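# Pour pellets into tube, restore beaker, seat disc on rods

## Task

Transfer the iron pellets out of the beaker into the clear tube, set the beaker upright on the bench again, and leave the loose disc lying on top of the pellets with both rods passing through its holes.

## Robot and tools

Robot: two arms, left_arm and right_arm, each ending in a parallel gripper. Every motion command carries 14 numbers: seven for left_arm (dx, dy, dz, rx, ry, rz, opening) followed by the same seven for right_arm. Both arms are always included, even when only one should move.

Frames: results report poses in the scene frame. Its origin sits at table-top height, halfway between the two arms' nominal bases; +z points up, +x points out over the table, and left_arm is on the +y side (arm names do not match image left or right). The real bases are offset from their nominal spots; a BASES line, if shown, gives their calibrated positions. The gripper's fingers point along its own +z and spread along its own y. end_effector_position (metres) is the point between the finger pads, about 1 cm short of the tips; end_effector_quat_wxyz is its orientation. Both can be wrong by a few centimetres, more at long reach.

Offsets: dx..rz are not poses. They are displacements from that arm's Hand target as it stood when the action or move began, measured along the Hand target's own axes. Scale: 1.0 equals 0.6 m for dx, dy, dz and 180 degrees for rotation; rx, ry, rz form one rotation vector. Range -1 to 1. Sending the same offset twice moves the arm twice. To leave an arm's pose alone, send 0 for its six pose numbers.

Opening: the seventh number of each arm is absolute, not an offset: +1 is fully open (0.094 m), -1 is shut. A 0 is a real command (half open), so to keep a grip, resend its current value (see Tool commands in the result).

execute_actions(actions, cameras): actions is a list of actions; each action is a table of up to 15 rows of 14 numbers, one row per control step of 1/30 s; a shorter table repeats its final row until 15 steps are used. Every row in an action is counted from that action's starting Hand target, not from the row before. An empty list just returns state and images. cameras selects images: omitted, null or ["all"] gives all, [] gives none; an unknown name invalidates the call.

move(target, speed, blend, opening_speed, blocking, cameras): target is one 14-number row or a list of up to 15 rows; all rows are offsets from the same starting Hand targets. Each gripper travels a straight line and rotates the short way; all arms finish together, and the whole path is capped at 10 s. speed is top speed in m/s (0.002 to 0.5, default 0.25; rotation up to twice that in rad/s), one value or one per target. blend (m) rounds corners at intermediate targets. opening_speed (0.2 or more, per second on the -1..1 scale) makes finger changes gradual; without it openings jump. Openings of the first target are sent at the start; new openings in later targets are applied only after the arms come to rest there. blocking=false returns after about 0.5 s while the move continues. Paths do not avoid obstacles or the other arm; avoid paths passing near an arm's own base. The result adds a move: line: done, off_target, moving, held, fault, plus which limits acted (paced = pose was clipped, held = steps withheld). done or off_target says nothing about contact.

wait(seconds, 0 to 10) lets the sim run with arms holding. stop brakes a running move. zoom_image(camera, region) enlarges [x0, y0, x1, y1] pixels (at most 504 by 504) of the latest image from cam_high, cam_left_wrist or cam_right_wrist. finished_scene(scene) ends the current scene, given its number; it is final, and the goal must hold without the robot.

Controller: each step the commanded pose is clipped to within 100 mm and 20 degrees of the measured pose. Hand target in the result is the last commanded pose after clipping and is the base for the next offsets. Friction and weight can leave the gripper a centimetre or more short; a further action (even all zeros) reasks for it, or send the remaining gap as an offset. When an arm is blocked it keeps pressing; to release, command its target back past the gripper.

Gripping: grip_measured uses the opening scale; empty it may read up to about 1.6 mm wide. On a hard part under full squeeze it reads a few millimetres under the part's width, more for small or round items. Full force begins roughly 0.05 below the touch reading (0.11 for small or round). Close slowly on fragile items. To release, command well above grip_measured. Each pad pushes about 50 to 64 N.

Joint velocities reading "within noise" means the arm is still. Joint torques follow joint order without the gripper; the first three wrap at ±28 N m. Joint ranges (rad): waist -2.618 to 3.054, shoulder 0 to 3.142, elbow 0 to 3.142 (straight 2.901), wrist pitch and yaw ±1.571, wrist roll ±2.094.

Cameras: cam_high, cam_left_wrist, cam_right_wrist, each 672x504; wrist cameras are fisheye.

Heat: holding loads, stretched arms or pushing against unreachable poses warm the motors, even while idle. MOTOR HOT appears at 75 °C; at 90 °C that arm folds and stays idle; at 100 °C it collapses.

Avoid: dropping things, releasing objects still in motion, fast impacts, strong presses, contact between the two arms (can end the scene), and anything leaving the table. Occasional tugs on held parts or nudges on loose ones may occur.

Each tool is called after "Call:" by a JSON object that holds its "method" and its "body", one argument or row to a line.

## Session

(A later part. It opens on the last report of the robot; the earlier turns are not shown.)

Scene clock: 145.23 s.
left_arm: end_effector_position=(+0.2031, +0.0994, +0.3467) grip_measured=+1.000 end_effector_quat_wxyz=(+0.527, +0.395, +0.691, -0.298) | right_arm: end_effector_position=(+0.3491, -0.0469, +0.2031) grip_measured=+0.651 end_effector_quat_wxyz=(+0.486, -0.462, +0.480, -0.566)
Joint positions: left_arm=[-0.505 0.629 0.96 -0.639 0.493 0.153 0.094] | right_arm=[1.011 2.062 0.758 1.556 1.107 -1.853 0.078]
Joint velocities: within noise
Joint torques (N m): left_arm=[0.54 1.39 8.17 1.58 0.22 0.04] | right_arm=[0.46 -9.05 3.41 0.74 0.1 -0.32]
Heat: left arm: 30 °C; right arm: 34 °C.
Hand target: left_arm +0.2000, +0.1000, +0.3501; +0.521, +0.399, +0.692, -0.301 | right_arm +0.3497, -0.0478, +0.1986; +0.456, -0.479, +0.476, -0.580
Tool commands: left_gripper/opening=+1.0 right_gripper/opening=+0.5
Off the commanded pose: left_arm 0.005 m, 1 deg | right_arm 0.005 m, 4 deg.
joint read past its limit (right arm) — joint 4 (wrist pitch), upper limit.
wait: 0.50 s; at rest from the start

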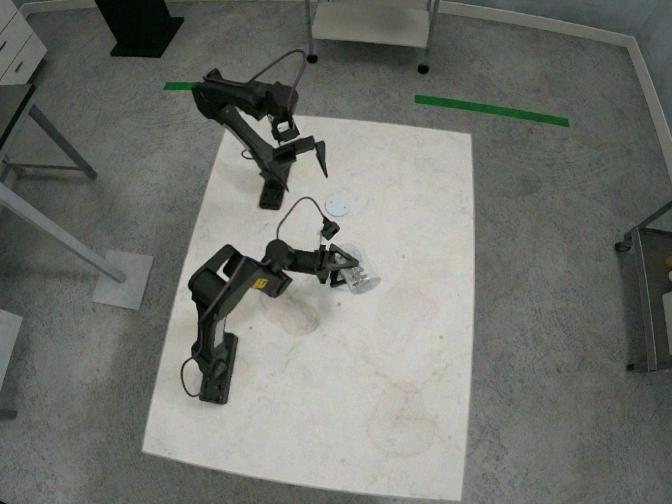

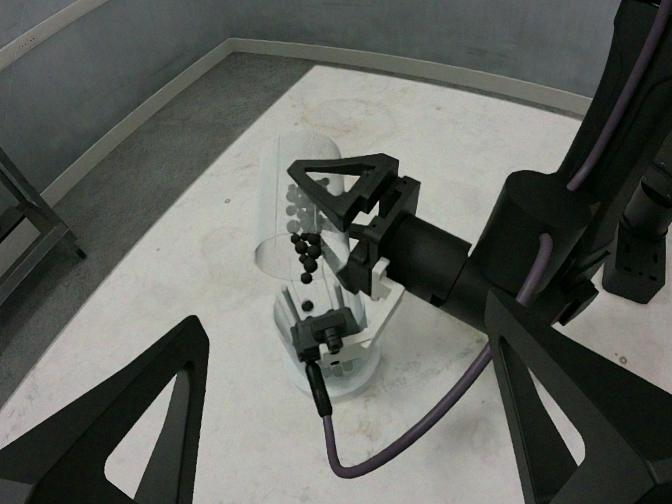

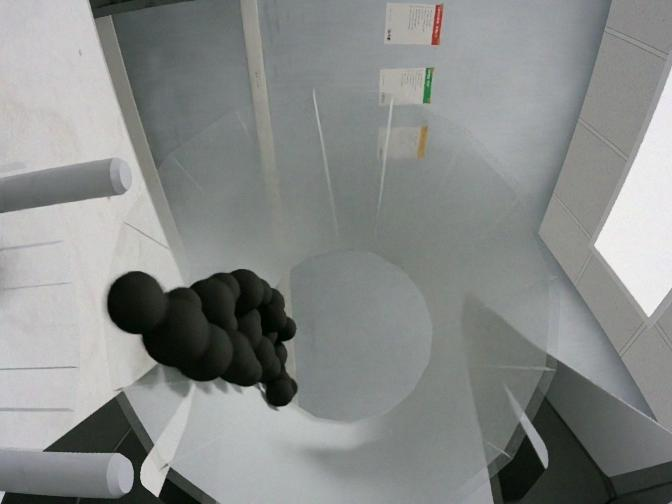

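Call:
{"method": "wait", "body": {
  "seconds": 1.5,
  "cameras": ["cam_left_wrist","cam_right_wrist"]
}}

Scene clock: 147.00 s.
left_arm: end_effector_position=(+0.2031, +0.0994, +0.3467) grip_measured=+1.000 end_effector_quat_wxyz=(+0.527, +0.395, +0.691, -0.298) | right_arm: end_effector_position=(+0.3491, -0.0469, +0.2031) grip_measured=+0.651 end_effector_quat_wxyz=(+0.485, -0.462, +0.480, -0.566)
Joint positions: left_arm=[-0.505 0.629 0.96 -0.639 0.493 0.153 0.094] | right_arm=[1.011 2.062 0.758 1.556 1.107 -1.855 0.078]
Joint velocities: within noise
Joint torques (N m): left_arm=[0.72 1.11 8.44 1.64 0.26 0.07] | right_arm=[0.43 -9.06 3.26 0.71 0.06 -0.32]
Heat: left arm: 30 °C; right arm: 34 °C.
Hand target: left_arm +0.2000, +0.1000, +0.3501; +0.521, +0.399, +0.692, -0.301 | right_arm +0.3497, -0.0478, +0.1986; +0.456, -0.479, +0.476, -0.580
Tool commands: left_gripper/opening=+1.0 right_gripper/opening=+0.5
Off the commanded pose: left_arm 0.005 m, 1 deg | right_arm 0.005 m, 4 deg.
joint read past its limit (right arm) — joint 4 (wrist pitch), upper limit.
wait: 1.50 s; at rest from the start
Images, in order (width x height): cam_left_wrist 672x504, cam_right_wrist 672x504.

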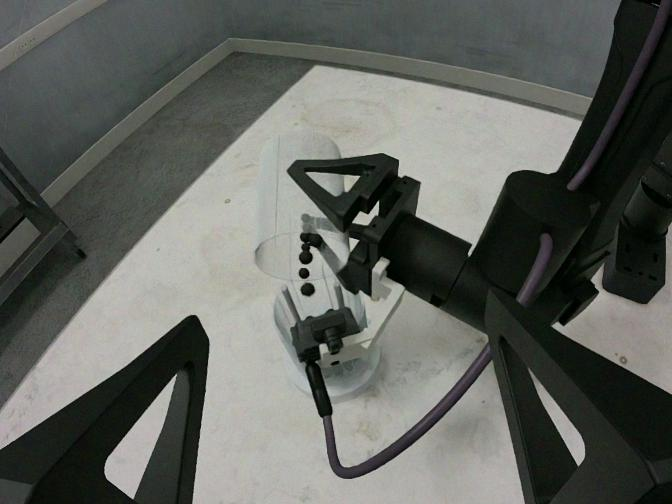

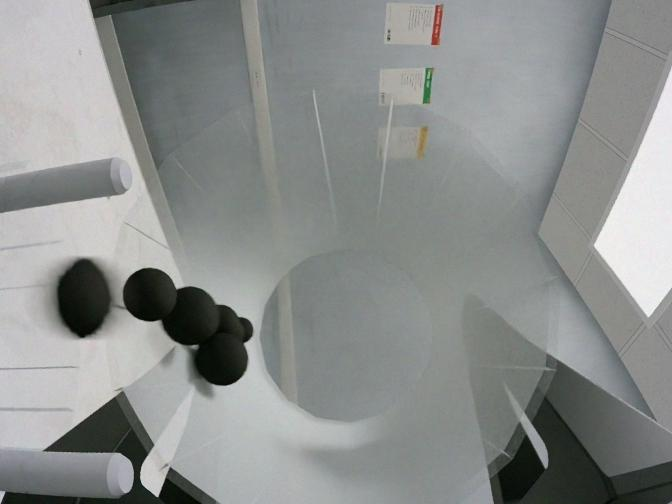

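Call:
{"method": "wait", "body": {
  "seconds": 1.0,
  "cameras": ["cam_left_wrist","cam_right_wrist"]
}}

Scene clock: 148.23 s.
left_arm: end_effector_position=(+0.2031, +0.0994, +0.3467) grip_measured=+1.000 end_effector_quat_wxyz=(+0.527, +0.395, +0.691, -0.298) | right_arm: end_effector_position=(+0.3491, -0.0469, +0.2031) grip_measured=+0.651 end_effector_quat_wxyz=(+0.485, -0.462, +0.480, -0.566)
Joint positions: left_arm=[-0.505 0.629 0.96 -0.639 0.493 0.153 0.094] | right_arm=[1.011 2.062 0.758 1.556 1.107 -1.855 0.078]
Joint velocities: within noise
Joint torques (N m): left_arm=[0.72 1.37 8.4 1.6 0.24 0.04] | right_arm=[0.43 -9.05 3.4 0.76 0.06 -0.33]
Heat: left arm: 30 °C; right arm: 34 °C.
Hand target: left_arm +0.2000, +0.1000, +0.3501; +0.521, +0.399, +0.692, -0.301 | right_arm +0.3497, -0.0478, +0.1986; +0.456, -0.479, +0.476, -0.580
Tool commands: left_gripper/opening=+1.0 right_gripper/opening=+0.5
Off the commanded pose: left_arm 0.005 m, 1 deg | right_arm 0.005 m, 4 deg.
joint read past its limit (right arm) — joint 4 (wrist pitch), upper limit.
wait: 1.00 s; at rest from the start
Images, in order (width x height): cam_left_wrist 672x504, cam_right_wrist 672x504.

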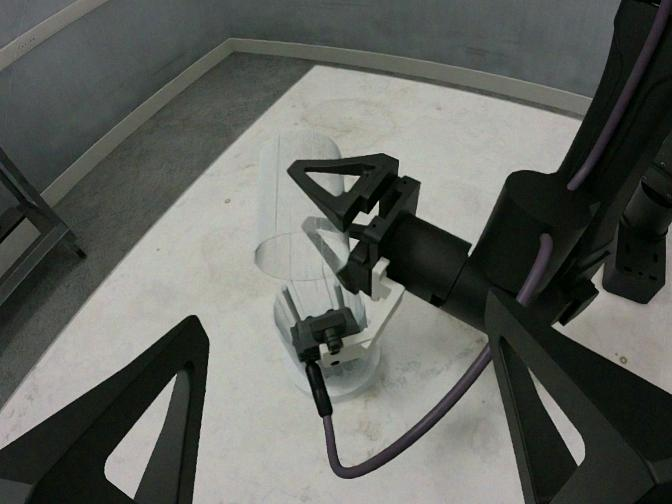

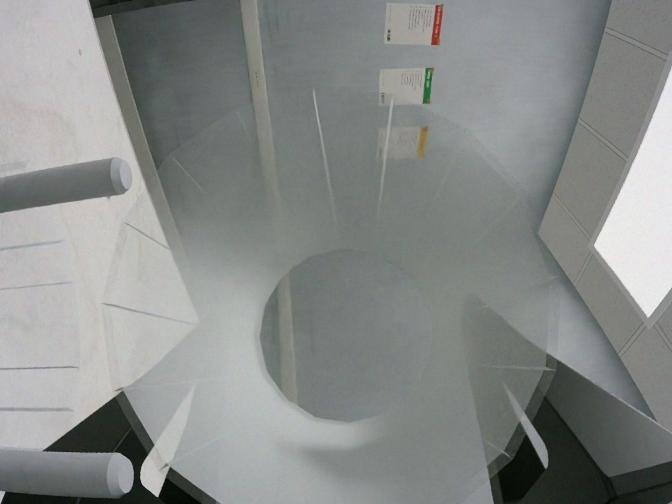

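Call:
{"method": "zoom_image", "body": {
  "camera": "cam_left_wrist",
  "region": [240, 230, 420, 420]
}}

Call:
{"method": "zoom_image", "body": {
  "camera": "cam_right_wrist",
  "region": [0, 0, 340, 504]
}}

Scaled by 2.653 from the camera's 672x504 image, which has a finer 960x720 frame.

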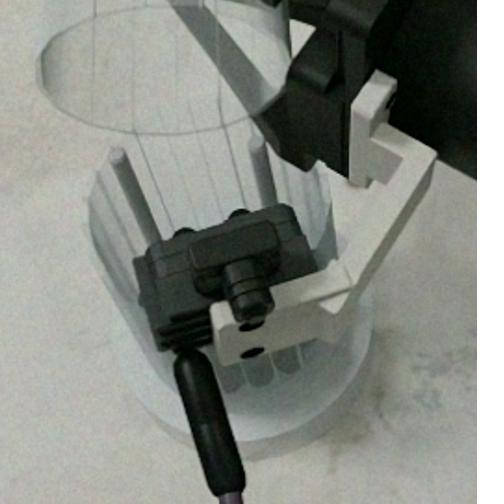

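Scaled by 1.000.

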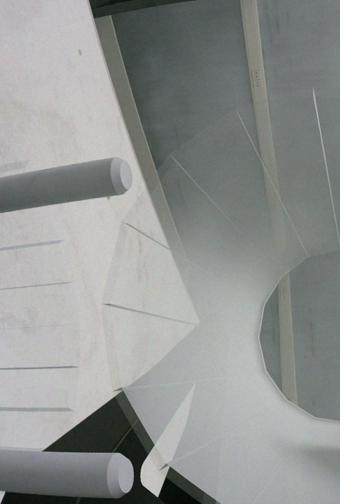

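Call:
{"method": "move", "body": {
  "target": [
    [0,0,0,0,0,0,1, 0.0142,-0.1154,0.0103,0,0,0,0.5],
    [0,0,0,0,0,0,1, 0.174,-0.0445,0.0427,-0.2622,0.0724,0.4811,0.5],
    [0,0,0,0,0,0,1, 0.2817,0.1017,-0.074,-0.2622,0.0724,0.4811,0.5]
  ],
  "speed": [0.1,0.25,0.2],
  "blend": 0.02
}}

Scene clock: 156.70 s.
left_arm: end_effector_position=(+0.2031, +0.0994, +0.3467) grip_measured=+1.000 end_effector_quat_wxyz=(+0.527, +0.395, +0.691, -0.298) | right_arm: end_effector_position=(+0.2807, -0.2193, +0.1394) grip_measured=+0.651 end_effector_quat_wxyz=(+0.426, -0.100, +0.898, +0.046)
Joint positions: left_arm=[-0.505 0.629 0.96 -0.639 0.493 0.155 0.094] | right_arm=[0.413 0.945 0.424 -0.175 0.16 0.128 0.078]
Joint velocities: within noise
Joint torques (N m): left_arm=[0.8 1.39 8.54 1.61 0.25 0.03] | right_arm=[-0.62 -3.15 5.08 1.93 -0.01 -0.12]
Heat: left arm: 30 °C; right arm: 35 °C.
Hand target: left_arm +0.2000, +0.1000, +0.3501; +0.521, +0.399, +0.692, -0.301 | right_arm +0.2890, -0.2171, +0.1549; +0.459, -0.100, +0.881, +0.053
Off the commanded pose: left_arm 0.005 m, 1 deg | right_arm 0.018 m, 4 deg.
move: off_target (right_arm)

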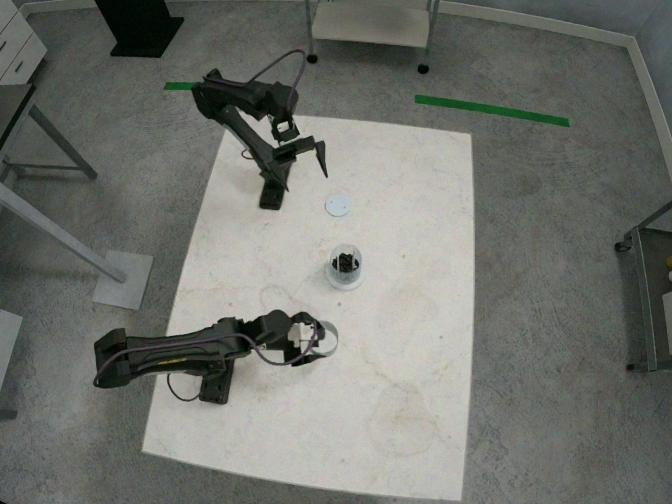

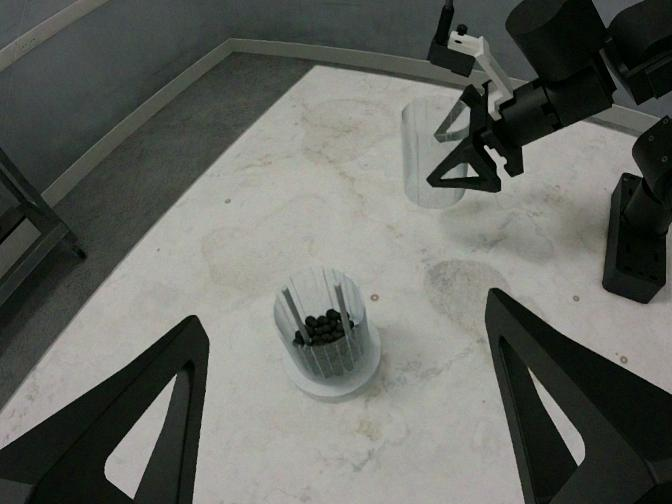

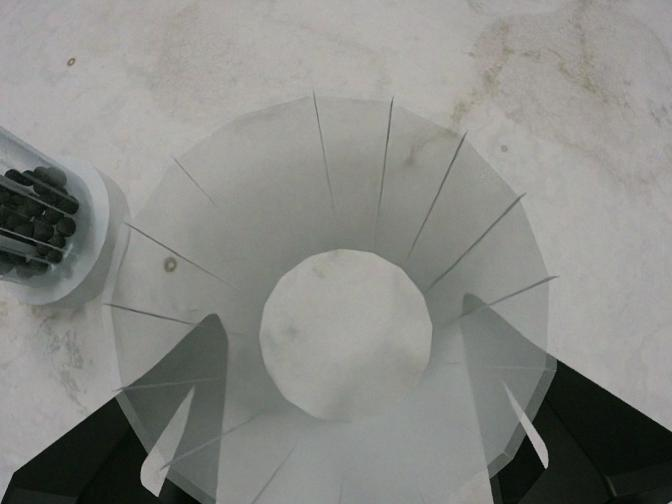

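Call:
{"method": "move", "body": {
  "target": [0,0,0,0,0,0,1, 0.1065,0,0.0744,0,-0.0133,0,0.5],
  "speed": 0.12,
  "cameras": ["cam_left_wrist","cam_right_wrist"]
}}

Scene clock: 159.70 s.
left_arm: end_effector_position=(+0.2031, +0.0994, +0.3467) grip_measured=+1.000 end_effector_quat_wxyz=(+0.528, +0.396, +0.690, -0.298) | right_arm: end_effector_position=(+0.2825, -0.2190, +0.0672) grip_measured=+0.651 end_effector_quat_wxyz=(+0.454, -0.096, +0.884, +0.054)
Joint positions: left_arm=[-0.505 0.629 0.96 -0.639 0.493 0.156 0.094] | right_arm=[0.411 1.239 0.145 0.464 0.16 0.125 0.078]
Joint velocities: within noise
Joint torques (N m): left_arm=[0.8 1.36 8.24 1.58 0.23 0.08] | right_arm=[-0.31 -2.26 3.54 1.98 0.08 -0.11]
Heat: left arm: 30 °C; right arm: 34 °C.
Hand target: left_arm +0.2000, +0.1000, +0.3501; +0.521, +0.399, +0.692, -0.301 | right_arm +0.2889, -0.2171, +0.0769; +0.477, -0.099, +0.872, +0.055
Off the commanded pose: left_arm 0.005 m, 1 deg | right_arm 0.012 m, 3 deg.
move: off_target (right_arm)
Images, in order (width x height): cam_left_wrist 672x504, cam_right_wrist 672x504.

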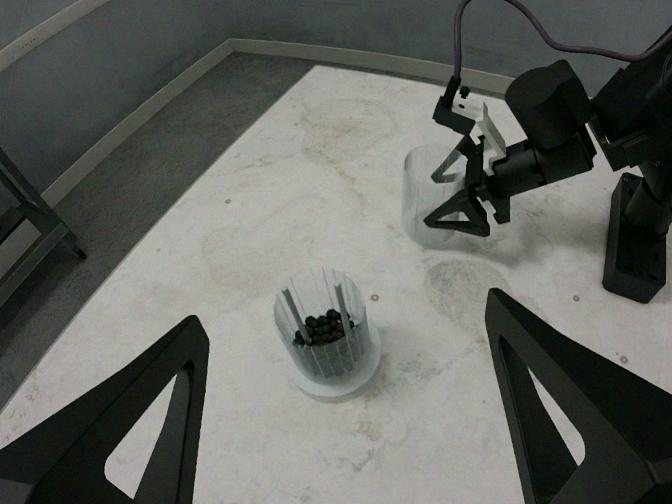

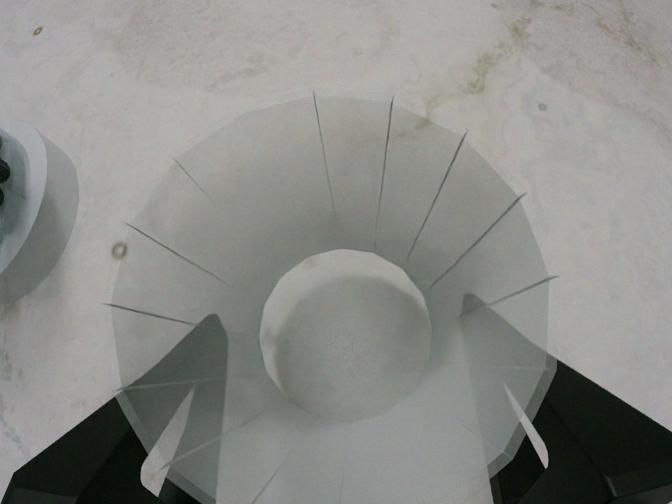

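Call:
{"method": "move", "body": {
  "target": [0,0,0,0,0,0,1, 0.0204,0,0.0131,0,0.005,0,0.5],
  "speed": 0.03,
  "cameras": ["cam_left_wrist","cam_right_wrist"]
}}

Scene clock: 161.57 s.
left_arm: end_effector_position=(+0.2031, +0.0994, +0.3467) grip_measured=+1.000 end_effector_quat_wxyz=(+0.528, +0.396, +0.690, -0.298) | right_arm: end_effector_position=(+0.2826, -0.2190, +0.0530) grip_measured=+0.651 end_effector_quat_wxyz=(+0.447, -0.098, +0.888, +0.051)
Joint positions: left_arm=[-0.505 0.629 0.96 -0.639 0.493 0.156 0.094] | right_arm=[0.411 1.345 0.128 0.571 0.16 0.124 0.078]
Joint velocities: within noise
Joint torques (N m): left_arm=[0.64 1.43 8.17 1.6 0.21 0.08] | right_arm=[-0.44 -2.5 3.07 1.97 0.02 -0.08]
Heat: left arm: 30 °C; right arm: 34 °C.
Hand target: left_arm +0.2000, +0.1000, +0.3501; +0.521, +0.399, +0.692, -0.301 | right_arm +0.2889, -0.2171, +0.0624; +0.470, -0.100, +0.875, +0.054
Off the commanded pose: left_arm 0.005 m, 1 deg | right_arm 0.011 m, 3 deg.
move: off_target (right_arm)
Images, in order (width x height): cam_left_wrist 672x504, cam_right_wrist 672x504.

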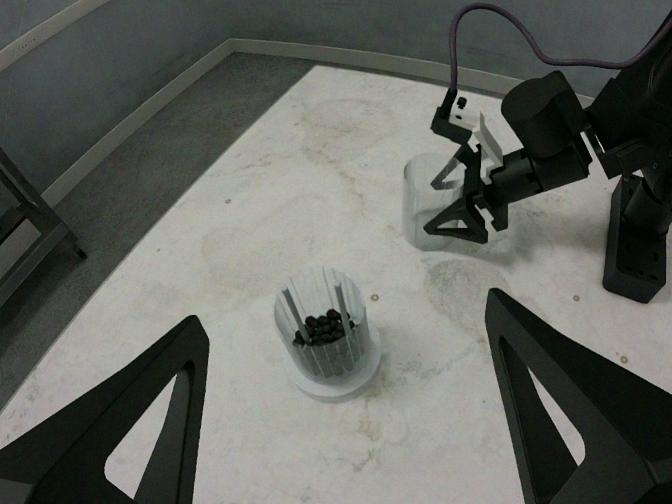

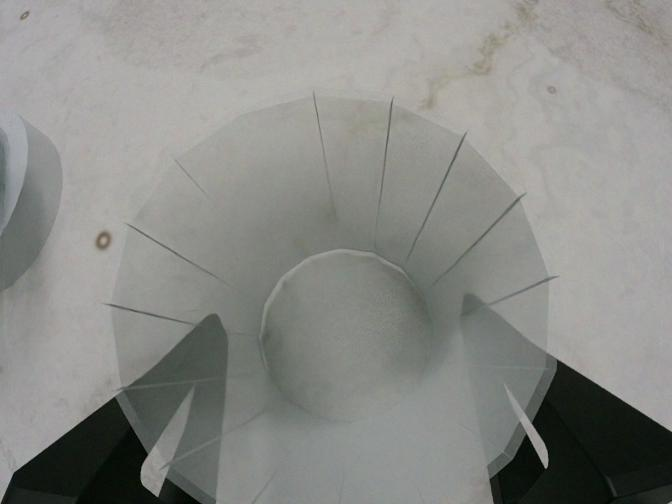

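Call:
{"method": "move", "body": {
  "target": [0,0,0,0,0,0,1, 0.0056,0,0.0036,0,0.001,0,0.5],
  "speed": 0.02,
  "cameras": ["cam_left_wrist","cam_right_wrist"]
}}

Scene clock: 163.10 s.
left_arm: end_effector_position=(+0.2031, +0.0994, +0.3467) grip_measured=+1.000 end_effector_quat_wxyz=(+0.528, +0.396, +0.690, -0.298) | right_arm: end_effector_position=(+0.2842, -0.2178, +0.0516) grip_measured=+0.651 end_effector_quat_wxyz=(+0.451, -0.098, +0.886, +0.053)
Joint positions: left_arm=[-0.505 0.629 0.96 -0.639 0.493 0.156 0.094] | right_arm=[0.413 1.378 0.123 0.617 0.16 0.124 0.078]
Joint velocities: within noise
Joint torques (N m): left_arm=[0.66 1.24 8.42 1.6 0.23 0.04] | right_arm=[-0.44 -2.51 2.96 1.9 0.06 -0.06]
Heat: left arm: 30 °C; right arm: 34 °C.
Hand target: left_arm +0.2000, +0.1000, +0.3501; +0.521, +0.399, +0.692, -0.301 | right_arm +0.2889, -0.2171, +0.0584; +0.469, -0.100, +0.876, +0.054
Off the commanded pose: left_arm 0.005 m, 1 deg | right_arm 0.008 m, 2 deg.
move: done
Images, in order (width x height): cam_left_wrist 672x504, cam_right_wrist 672x504.

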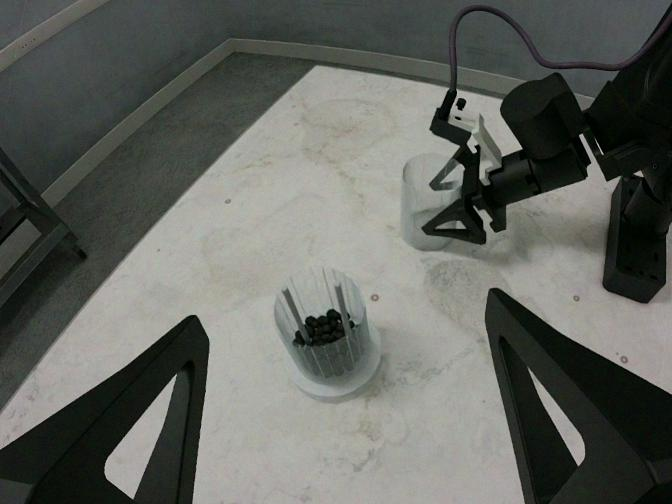

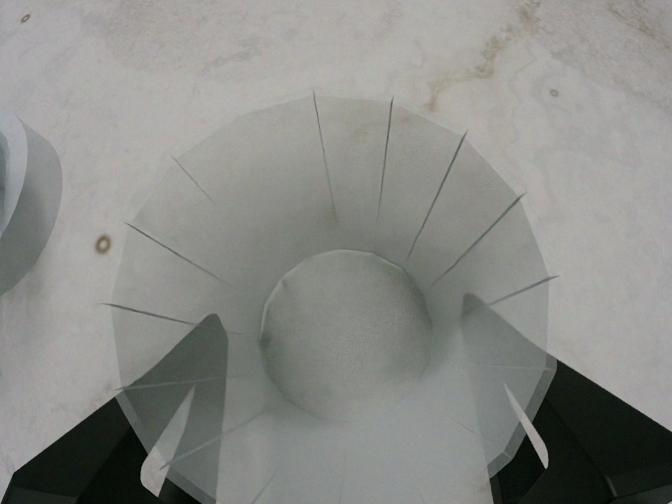

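Call:
{"method": "zoom_image", "body": {
  "camera": "cam_left_wrist",
  "region": [370, 120, 530, 280]
}}

Call:
{"method": "zoom_image", "body": {
  "camera": "cam_right_wrist",
  "region": [230, 220, 460, 450]
}}

Call:
{"method": "zoom_image", "body": {
  "camera": "cam_left_wrist",
  "region": [250, 240, 410, 420]
}}

Scaled by 3.150 from the camera's 672x504 image, which has a finer 960x720 frame.

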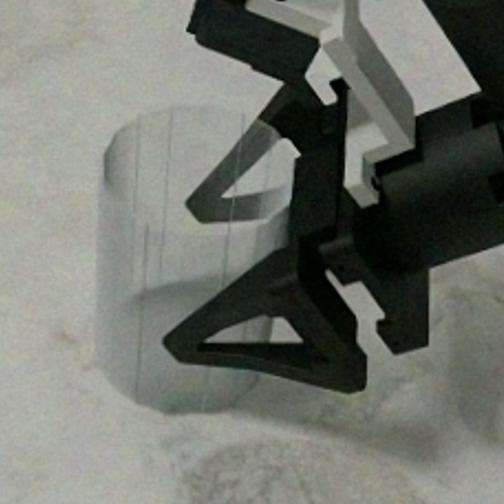

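Scaled by 2.191 from the camera's 672x504 image, which has a finer 960x720 frame.

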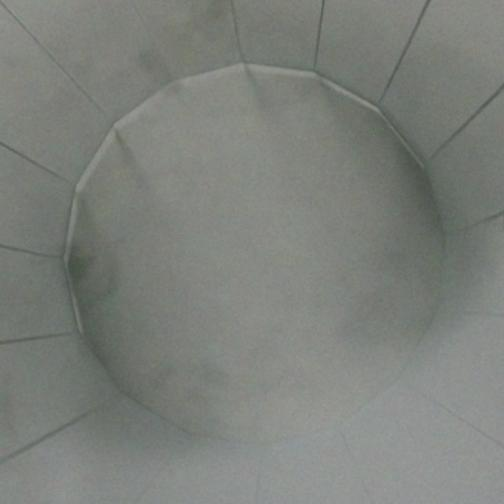

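Scaled by 2.800 from the camera's 672x504 image, which has a finer 960x720 frame.

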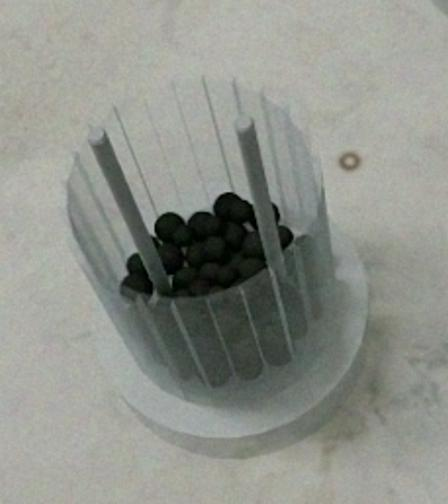

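Call:
{"method": "move", "body": {
  "target": [0,0,0,0,0,0,1, 0,0,0,0,0,0,1.0],
  "opening_speed": 0.4,
  "cameras": ["cam_left_wrist","cam_right_wrist"]
}}

Scene clock: 165.63 s.
left_arm: end_effector_position=(+0.2031, +0.0994, +0.3467) grip_measured=+1.000 end_effector_quat_wxyz=(+0.528, +0.396, +0.690, -0.298) | right_arm: end_effector_position=(+0.2850, -0.2174, +0.0528) grip_measured=+0.998 end_effector_quat_wxyz=(+0.454, -0.098, +0.884, +0.054)
Joint positions: left_arm=[-0.505 0.629 0.96 -0.639 0.493 0.156 0.094] | right_arm=[0.413 1.378 0.123 0.623 0.16 0.124 0.094]
Joint velocities: within noise
Joint torques (N m): left_arm=[0.77 1.52 8.49 1.65 0.18 0.07] | right_arm=[-0.5 -2.5 2.93 1.87 0.03 -0.08]
Heat: left arm: 30 °C; right arm: 33 °C.
Hand target: left_arm +0.2000, +0.1000, +0.3501; +0.521, +0.399, +0.692, -0.301 | right_arm +0.2889, -0.2171, +0.0584; +0.469, -0.100, +0.876, +0.054
Off the commanded pose: left_arm 0.005 m, 1 deg | right_arm 0.007 m, 2 deg.
move: done
Images, in order (width x height): cam_left_wrist 672x504, cam_right_wrist 672x504.

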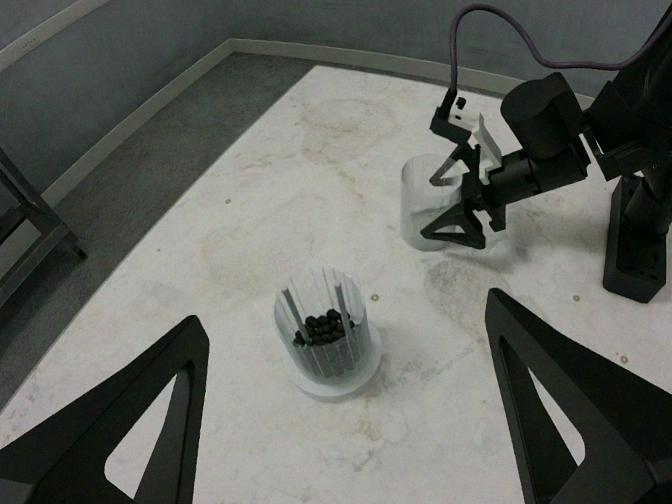

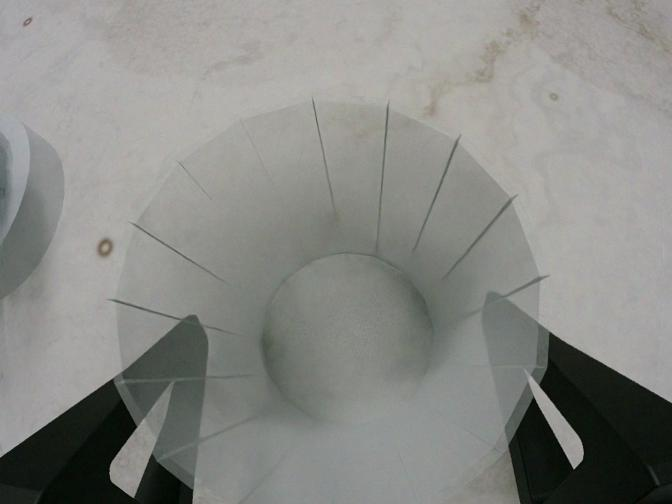

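Call:
{"method": "move", "body": {
  "target": [0,0,0,0,0,0,1, -0.1804,0.0002,-0.1202,0,0,0,1.0],
  "speed": 0.12
}}

Scene clock: 168.83 s.
left_arm: end_effector_position=(+0.2031, +0.0994, +0.3467) grip_measured=+1.000 end_effector_quat_wxyz=(+0.528, +0.396, +0.690, -0.298) | right_arm: end_effector_position=(+0.2859, -0.2169, +0.1720) grip_measured=+0.998 end_effector_quat_wxyz=(+0.456, -0.098, +0.883, +0.054)
Joint positions: left_arm=[-0.505 0.629 0.96 -0.639 0.493 0.156 0.094] | right_arm=[0.413 0.891 0.482 -0.216 0.16 0.122 0.094]
Joint velocities: within noise
Joint torques (N m): left_arm=[0.62 1.47 8.28 1.61 0.23 0.05] | right_arm=[-0.49 -2.45 8.28 1.3 0.04 -0.07]
Heat: left arm: 30 °C; right arm: 33 °C.
Hand target: left_arm +0.2000, +0.1000, +0.3501; +0.521, +0.399, +0.692, -0.301 | right_arm +0.2889, -0.2170, +0.1884; +0.469, -0.100, +0.876, +0.054
Off the commanded pose: left_arm 0.005 m, 1 deg | right_arm 0.017 m, 2 deg.
move: off_target (right_arm)

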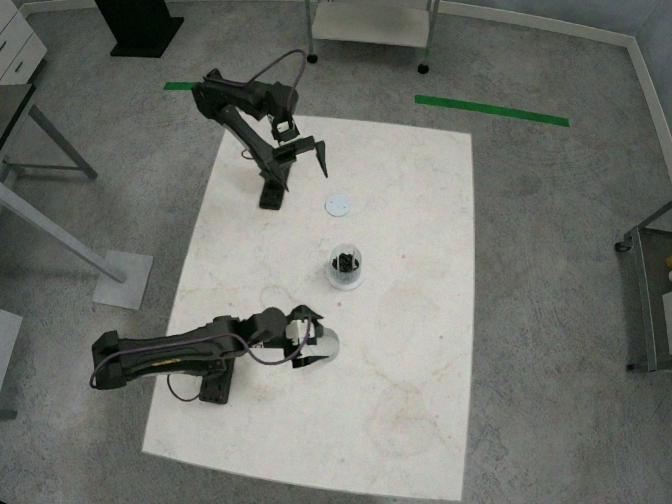

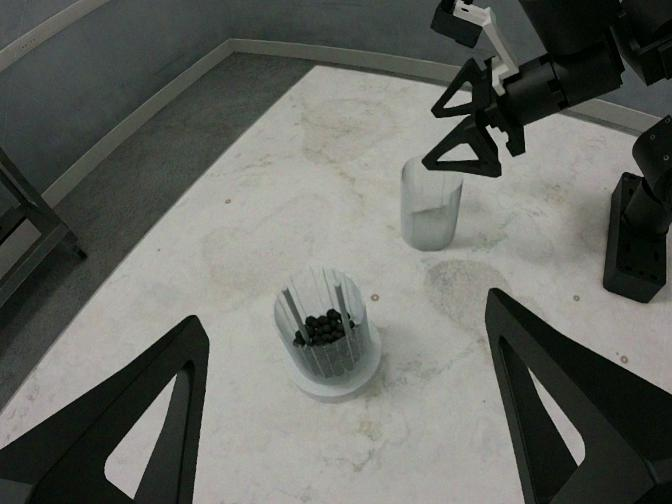

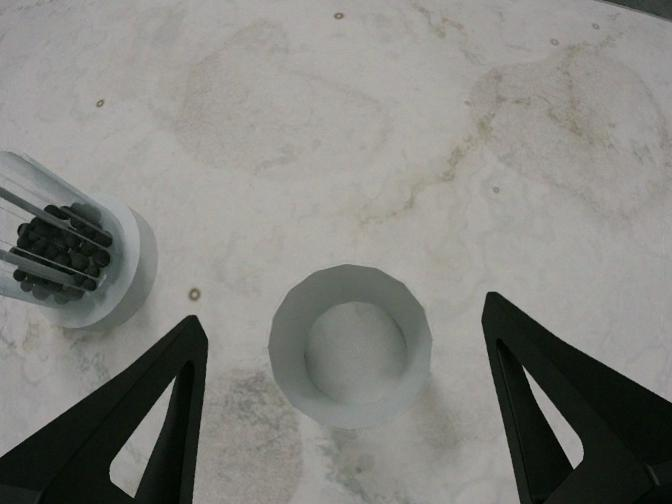

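Call:
{"method": "move", "body": {
  "target": [0.3707,0.1948,-0.0532,0.1629,0.3879,0.2168,1, 0.0775,0.323,-0.1418,-0.0655,-0.2141,-0.0171,1.0],
  "speed": 0.25
}}

Scene clock: 184.77 s.
left_arm: end_effector_position=(+0.2527, +0.2400, +0.1469) grip_measured=+1.000 end_effector_quat_wxyz=(-0.003, +0.791, +0.612, +0.001) | right_arm: end_effector_position=(+0.1520, -0.0518, +0.1915) grip_measured=+0.998 end_effector_quat_wxyz=(+0.701, -0.159, +0.679, +0.150)
Joint positions: left_arm=[-0.218 1.368 1.18 -1.386 -0.004 1.59 0.094] | right_arm=[1.597 1.606 0.158 1.52 1.168 -0.086 0.094]
Joint velocities: within noise
Joint torques (N m): left_arm=[-0.69 -3.75 5.46 0.52 0 0.12] | right_arm=[0.47 -3.38 2.99 1.54 0.01 -0.13]
Heat: left arm: 30 °C; right arm: 32 °C.
Hand target: left_arm +0.2551, +0.2382, +0.1451; +0.000, +0.797, +0.605, +0.001 | right_arm +0.1512, -0.0500, +0.1970; +0.720, -0.146, +0.660, +0.159
Off the commanded pose: left_arm 0.003 m, 1 deg | right_arm 0.006 m, 4 deg.
joint sent to its limit (right arm) — joint 4 (wrist pitch), upper limit. The joint targets are off in orientation, not in position.
move: off_target (right_arm)

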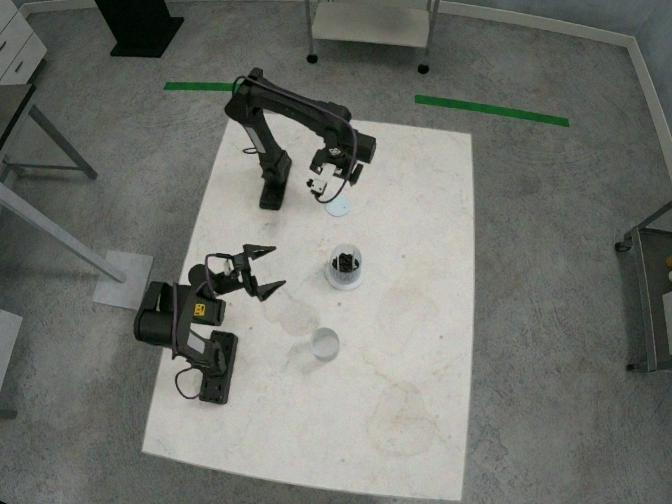

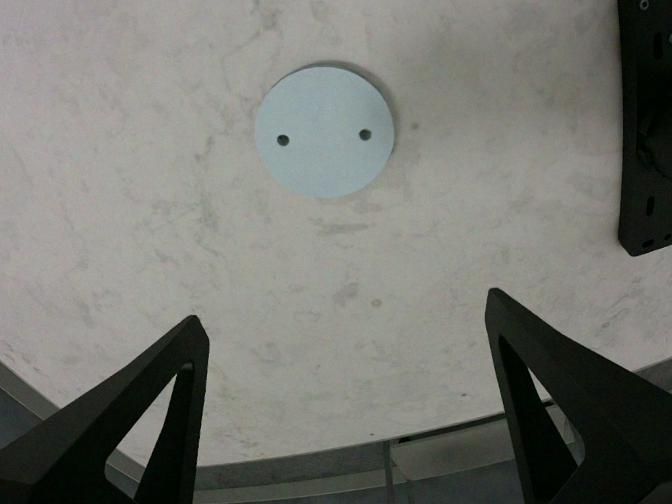

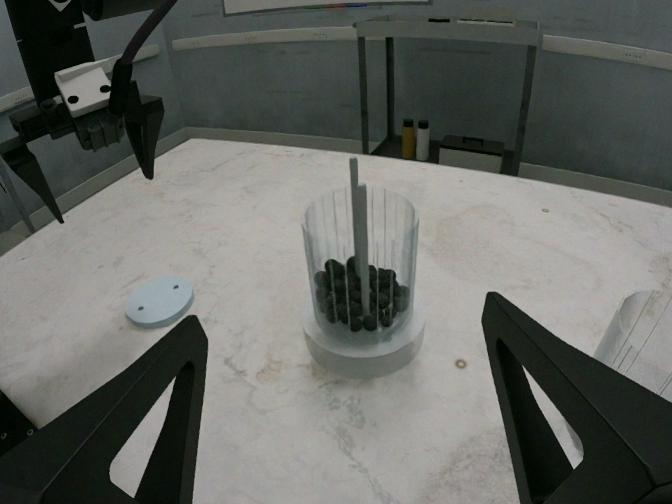

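Call:
{"method": "zoom_image", "body": {
  "camera": "cam_right_wrist",
  "region": [260, 130, 470, 400]
}}

Call:
{"method": "zoom_image", "body": {
  "camera": "cam_right_wrist",
  "region": [0, 60, 220, 340]
}}

Call:
{"method": "zoom_image", "body": {
  "camera": "cam_left_wrist",
  "region": [230, 40, 420, 220]
}}

Scaled by 1.867 from the camera's 672x504 image, which has a finer 960x720 frame.

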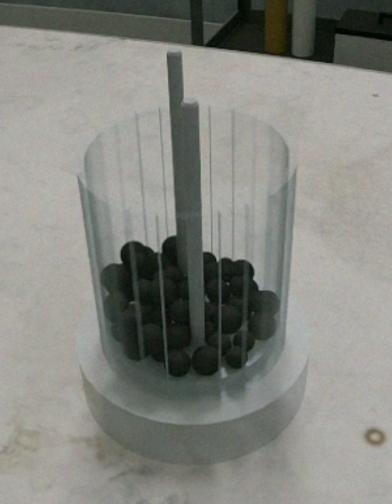

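Scaled by 1.800 from the camera's 672x504 image, which has a finer 960x720 frame.

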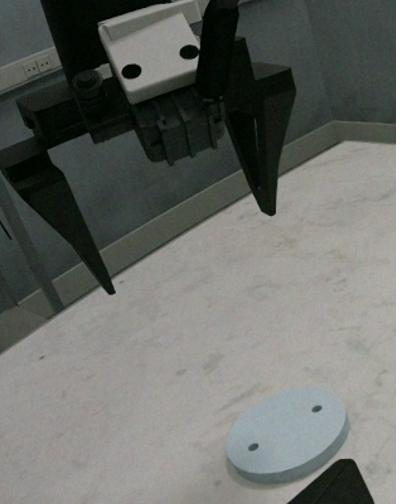

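Scaled by 2.653 from the camera's 672x504 image, which has a finer 960x720 frame.

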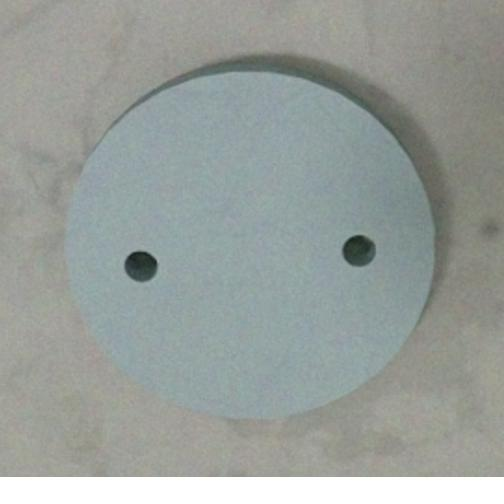

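Call:
{"method": "move", "body": {
  "target": [-0.0177,0.019,0.145,0,0,0.0117,1, 0,0,0,0,0,0,1.0],
  "speed": 0.15,
  "cameras": ["cam_left_wrist","cam_right_wrist"]
}}

Scene clock: 190.00 s.
left_arm: end_effector_position=(+0.2611, +0.2271, +0.0602) grip_measured=+1.000 end_effector_quat_wxyz=(-0.003, +0.805, +0.593, +0.001) | right_arm: end_effector_position=(+0.1520, -0.0518, +0.1917) grip_measured=+0.998 end_effector_quat_wxyz=(+0.701, -0.159, +0.678, +0.150)
Joint positions: left_arm=[-0.264 1.457 0.905 -1.022 -0.004 1.592 0.094] | right_arm=[1.597 1.606 0.158 1.522 1.168 -0.088 0.094]
Joint velocities: within noise
Joint torques (N m): left_arm=[-0.54 -3.92 5.31 0.54 0.02 -0.01] | right_arm=[0.46 -3.41 3.02 1.56 0.02 -0.11]
Heat: left arm: 29 °C; right arm: 32 °C.
Hand target: left_arm +0.2633, +0.2250, +0.0581; +0.000, +0.808, +0.590, +0.001 | right_arm +0.1512, -0.0500, +0.1970; +0.720, -0.146, +0.660, +0.159
Off the commanded pose: left_arm 0.004 m, 1 deg | right_arm 0.006 m, 4 deg.
joint sent to its limit (right arm) — joint 4 (wrist pitch), upper limit. The joint targets are off in orientation, not in position.
move: off_target (right_arm)
Images, in order (width x height): cam_left_wrist 672x504, cam_right_wrist 672x504.

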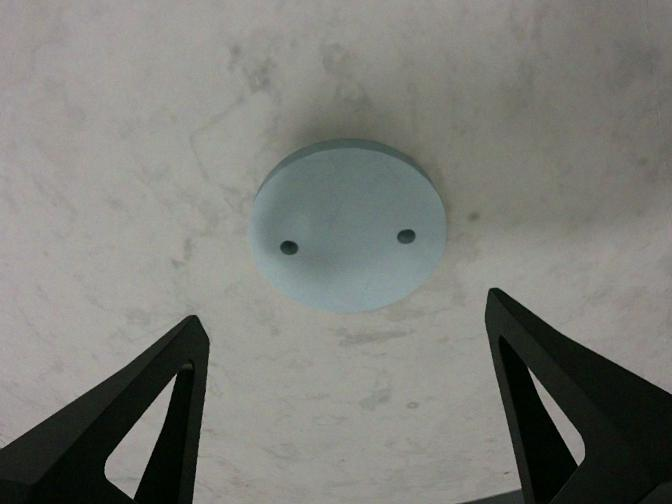

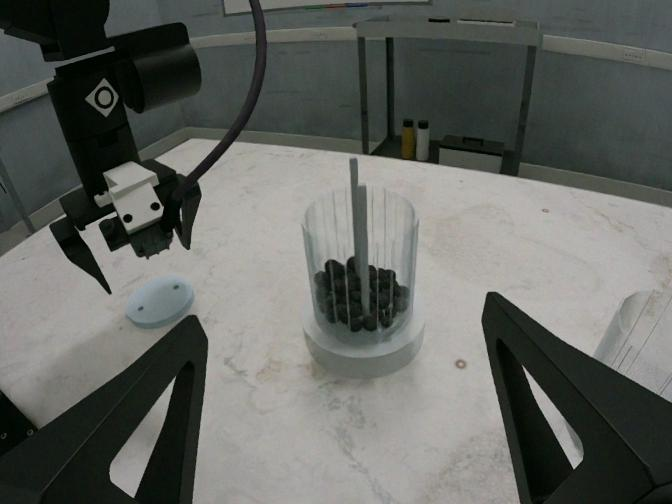

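Call:
{"method": "zoom_image", "body": {
  "camera": "cam_left_wrist",
  "region": [230, 120, 470, 330]
}}

Scaled by 2.100 from the camera's 672x504 image, which has a finer 960x720 frame.

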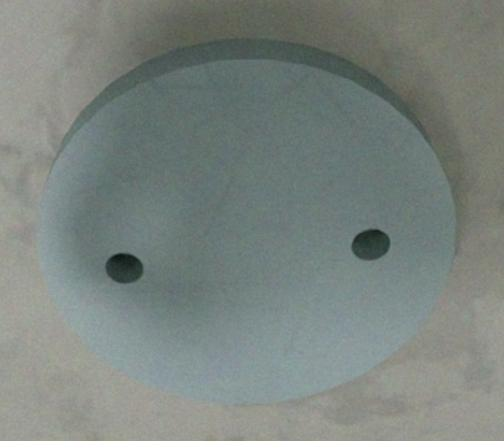

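Call:
{"method": "move", "body": {
  "target": [0.0078,-0.0012,0.05,0,0,0.002,1, 0,0,0,0,0,0,1.0],
  "speed": 0.1,
  "cameras": ["cam_left_wrist","cam_right_wrist"]
}}

Scene clock: 193.87 s.
left_arm: end_effector_position=(+0.2617, +0.2292, +0.0307) grip_measured=+1.000 end_effector_quat_wxyz=(-0.002, +0.807, +0.590, +0.001) | right_arm: end_effector_position=(+0.1520, -0.0518, +0.1917) grip_measured=+0.998 end_effector_quat_wxyz=(+0.701, -0.159, +0.678, +0.150)
Joint positions: left_arm=[-0.255 1.502 0.819 -0.89 -0.004 1.607 0.094] | right_arm=[1.597 1.606 0.158 1.522 1.168 -0.088 0.094]
Joint velocities: within noise
Joint torques (N m): left_arm=[0.65 -4.1 4.98 0.53 -0.01 0.09] | right_arm=[0.46 -3.47 3.02 1.53 0.03 -0.11]
Heat: left arm: 29 °C; right arm: 32 °C.
Hand target: left_arm +0.2641, +0.2297, +0.0281; +0.000, +0.809, +0.587, +0.001 | right_arm +0.1512, -0.0500, +0.1970; +0.720, -0.146, +0.660, +0.159
Off the commanded pose: left_arm 0.004 m, 0 deg | right_arm 0.006 m, 4 deg.
joint sent to its limit (right arm) — joint 4 (wrist pitch), upper limit. The joint targets are off in orientation, not in position.
move: off_target (right_arm)
Images, in order (width x height): cam_left_wrist 672x504, cam_right_wrist 672x504.

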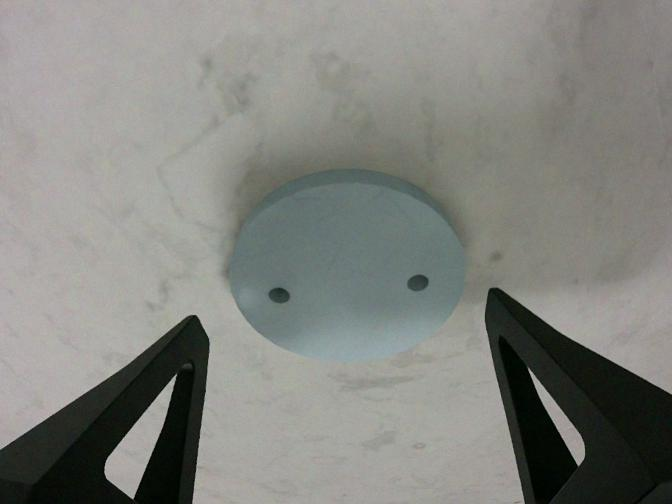

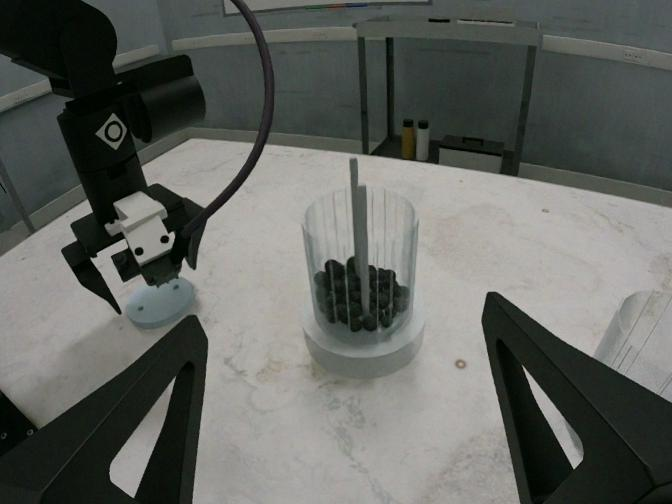

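Call:
{"method": "zoom_image", "body": {
  "camera": "cam_right_wrist",
  "region": [40, 150, 240, 350]
}}

Call:
{"method": "zoom_image", "body": {
  "camera": "cam_left_wrist",
  "region": [170, 150, 520, 400]
}}

Scaled by 2.520 from the camera's 672x504 image, which has a finer 960x720 frame.

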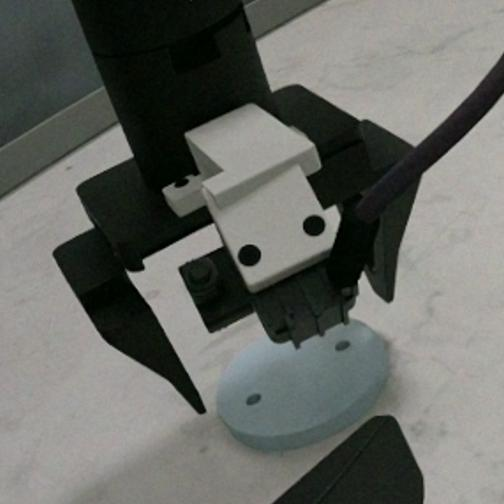

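Scaled by 1.440 from the camera's 672x504 image, which has a finer 960x720 frame.

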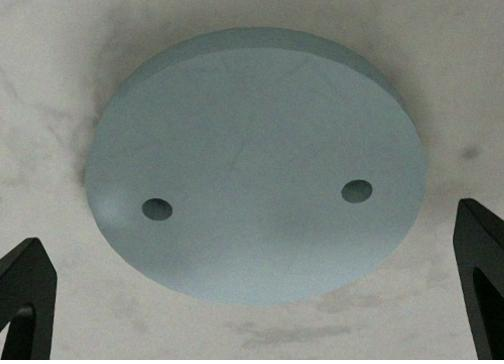

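Call:
{"method": "move", "body": {
  "target": [-0.002,-0.001,0.0195,0,0,0.003,1, 0,0,0,0,0,0,1.0],
  "speed": 0.05,
  "cameras": ["cam_left_wrist","cam_right_wrist"]
}}

Scene clock: 196.33 s.
left_arm: end_effector_position=(+0.2619, +0.2291, +0.0196) grip_measured=+1.000 end_effector_quat_wxyz=(-0.001, +0.809, +0.588, +0.002) | right_arm: end_effector_position=(+0.1520, -0.0518, +0.1917) grip_measured=+0.998 end_effector_quat_wxyz=(+0.701, -0.159, +0.678, +0.150)
Joint positions: left_arm=[-0.255 1.522 0.789 -0.837 -0.004 1.612 0.094] | right_arm=[1.597 1.606 0.158 1.522 1.168 -0.088 0.094]
Joint velocities: within noise
Joint torques (N m): left_arm=[0.03 -4.18 4.72 0.51 -0.03 0.09] | right_arm=[0.5 -3.48 3.02 1.55 0.02 -0.14]
Heat: left arm: 29 °C; right arm: 32 °C.
Hand target: left_arm +0.2631, +0.2288, +0.0164; +0.000, +0.812, +0.583, +0.001 | right_arm +0.1512, -0.0500, +0.1970; +0.720, -0.146, +0.660, +0.159
Off the commanded pose: left_arm 0.003 m, 1 deg | right_arm 0.006 m, 4 deg.
joint sent to its limit (right arm) — joint 4 (wrist pitch), upper limit. The joint targets are off in orientation, not in position.
move: off_target (right_arm)
Images, in order (width x height): cam_left_wrist 672x504, cam_right_wrist 672x504.

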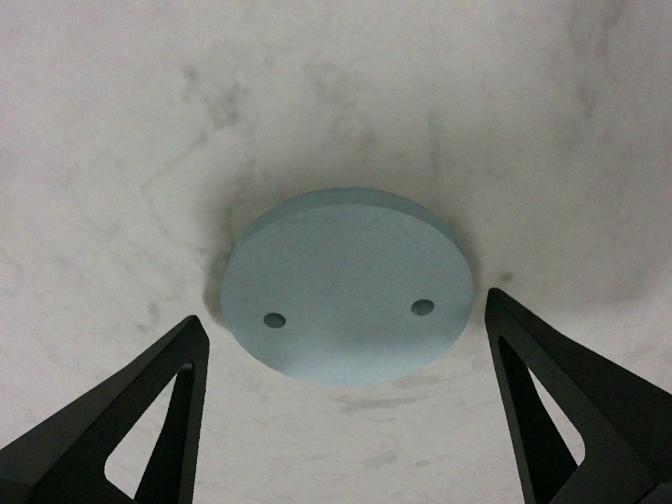

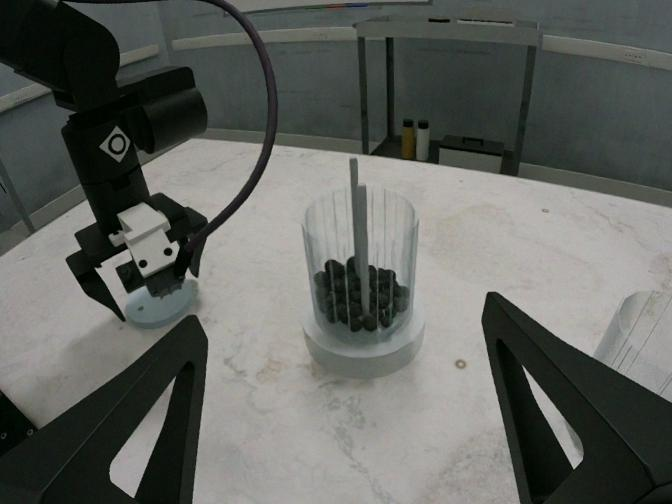

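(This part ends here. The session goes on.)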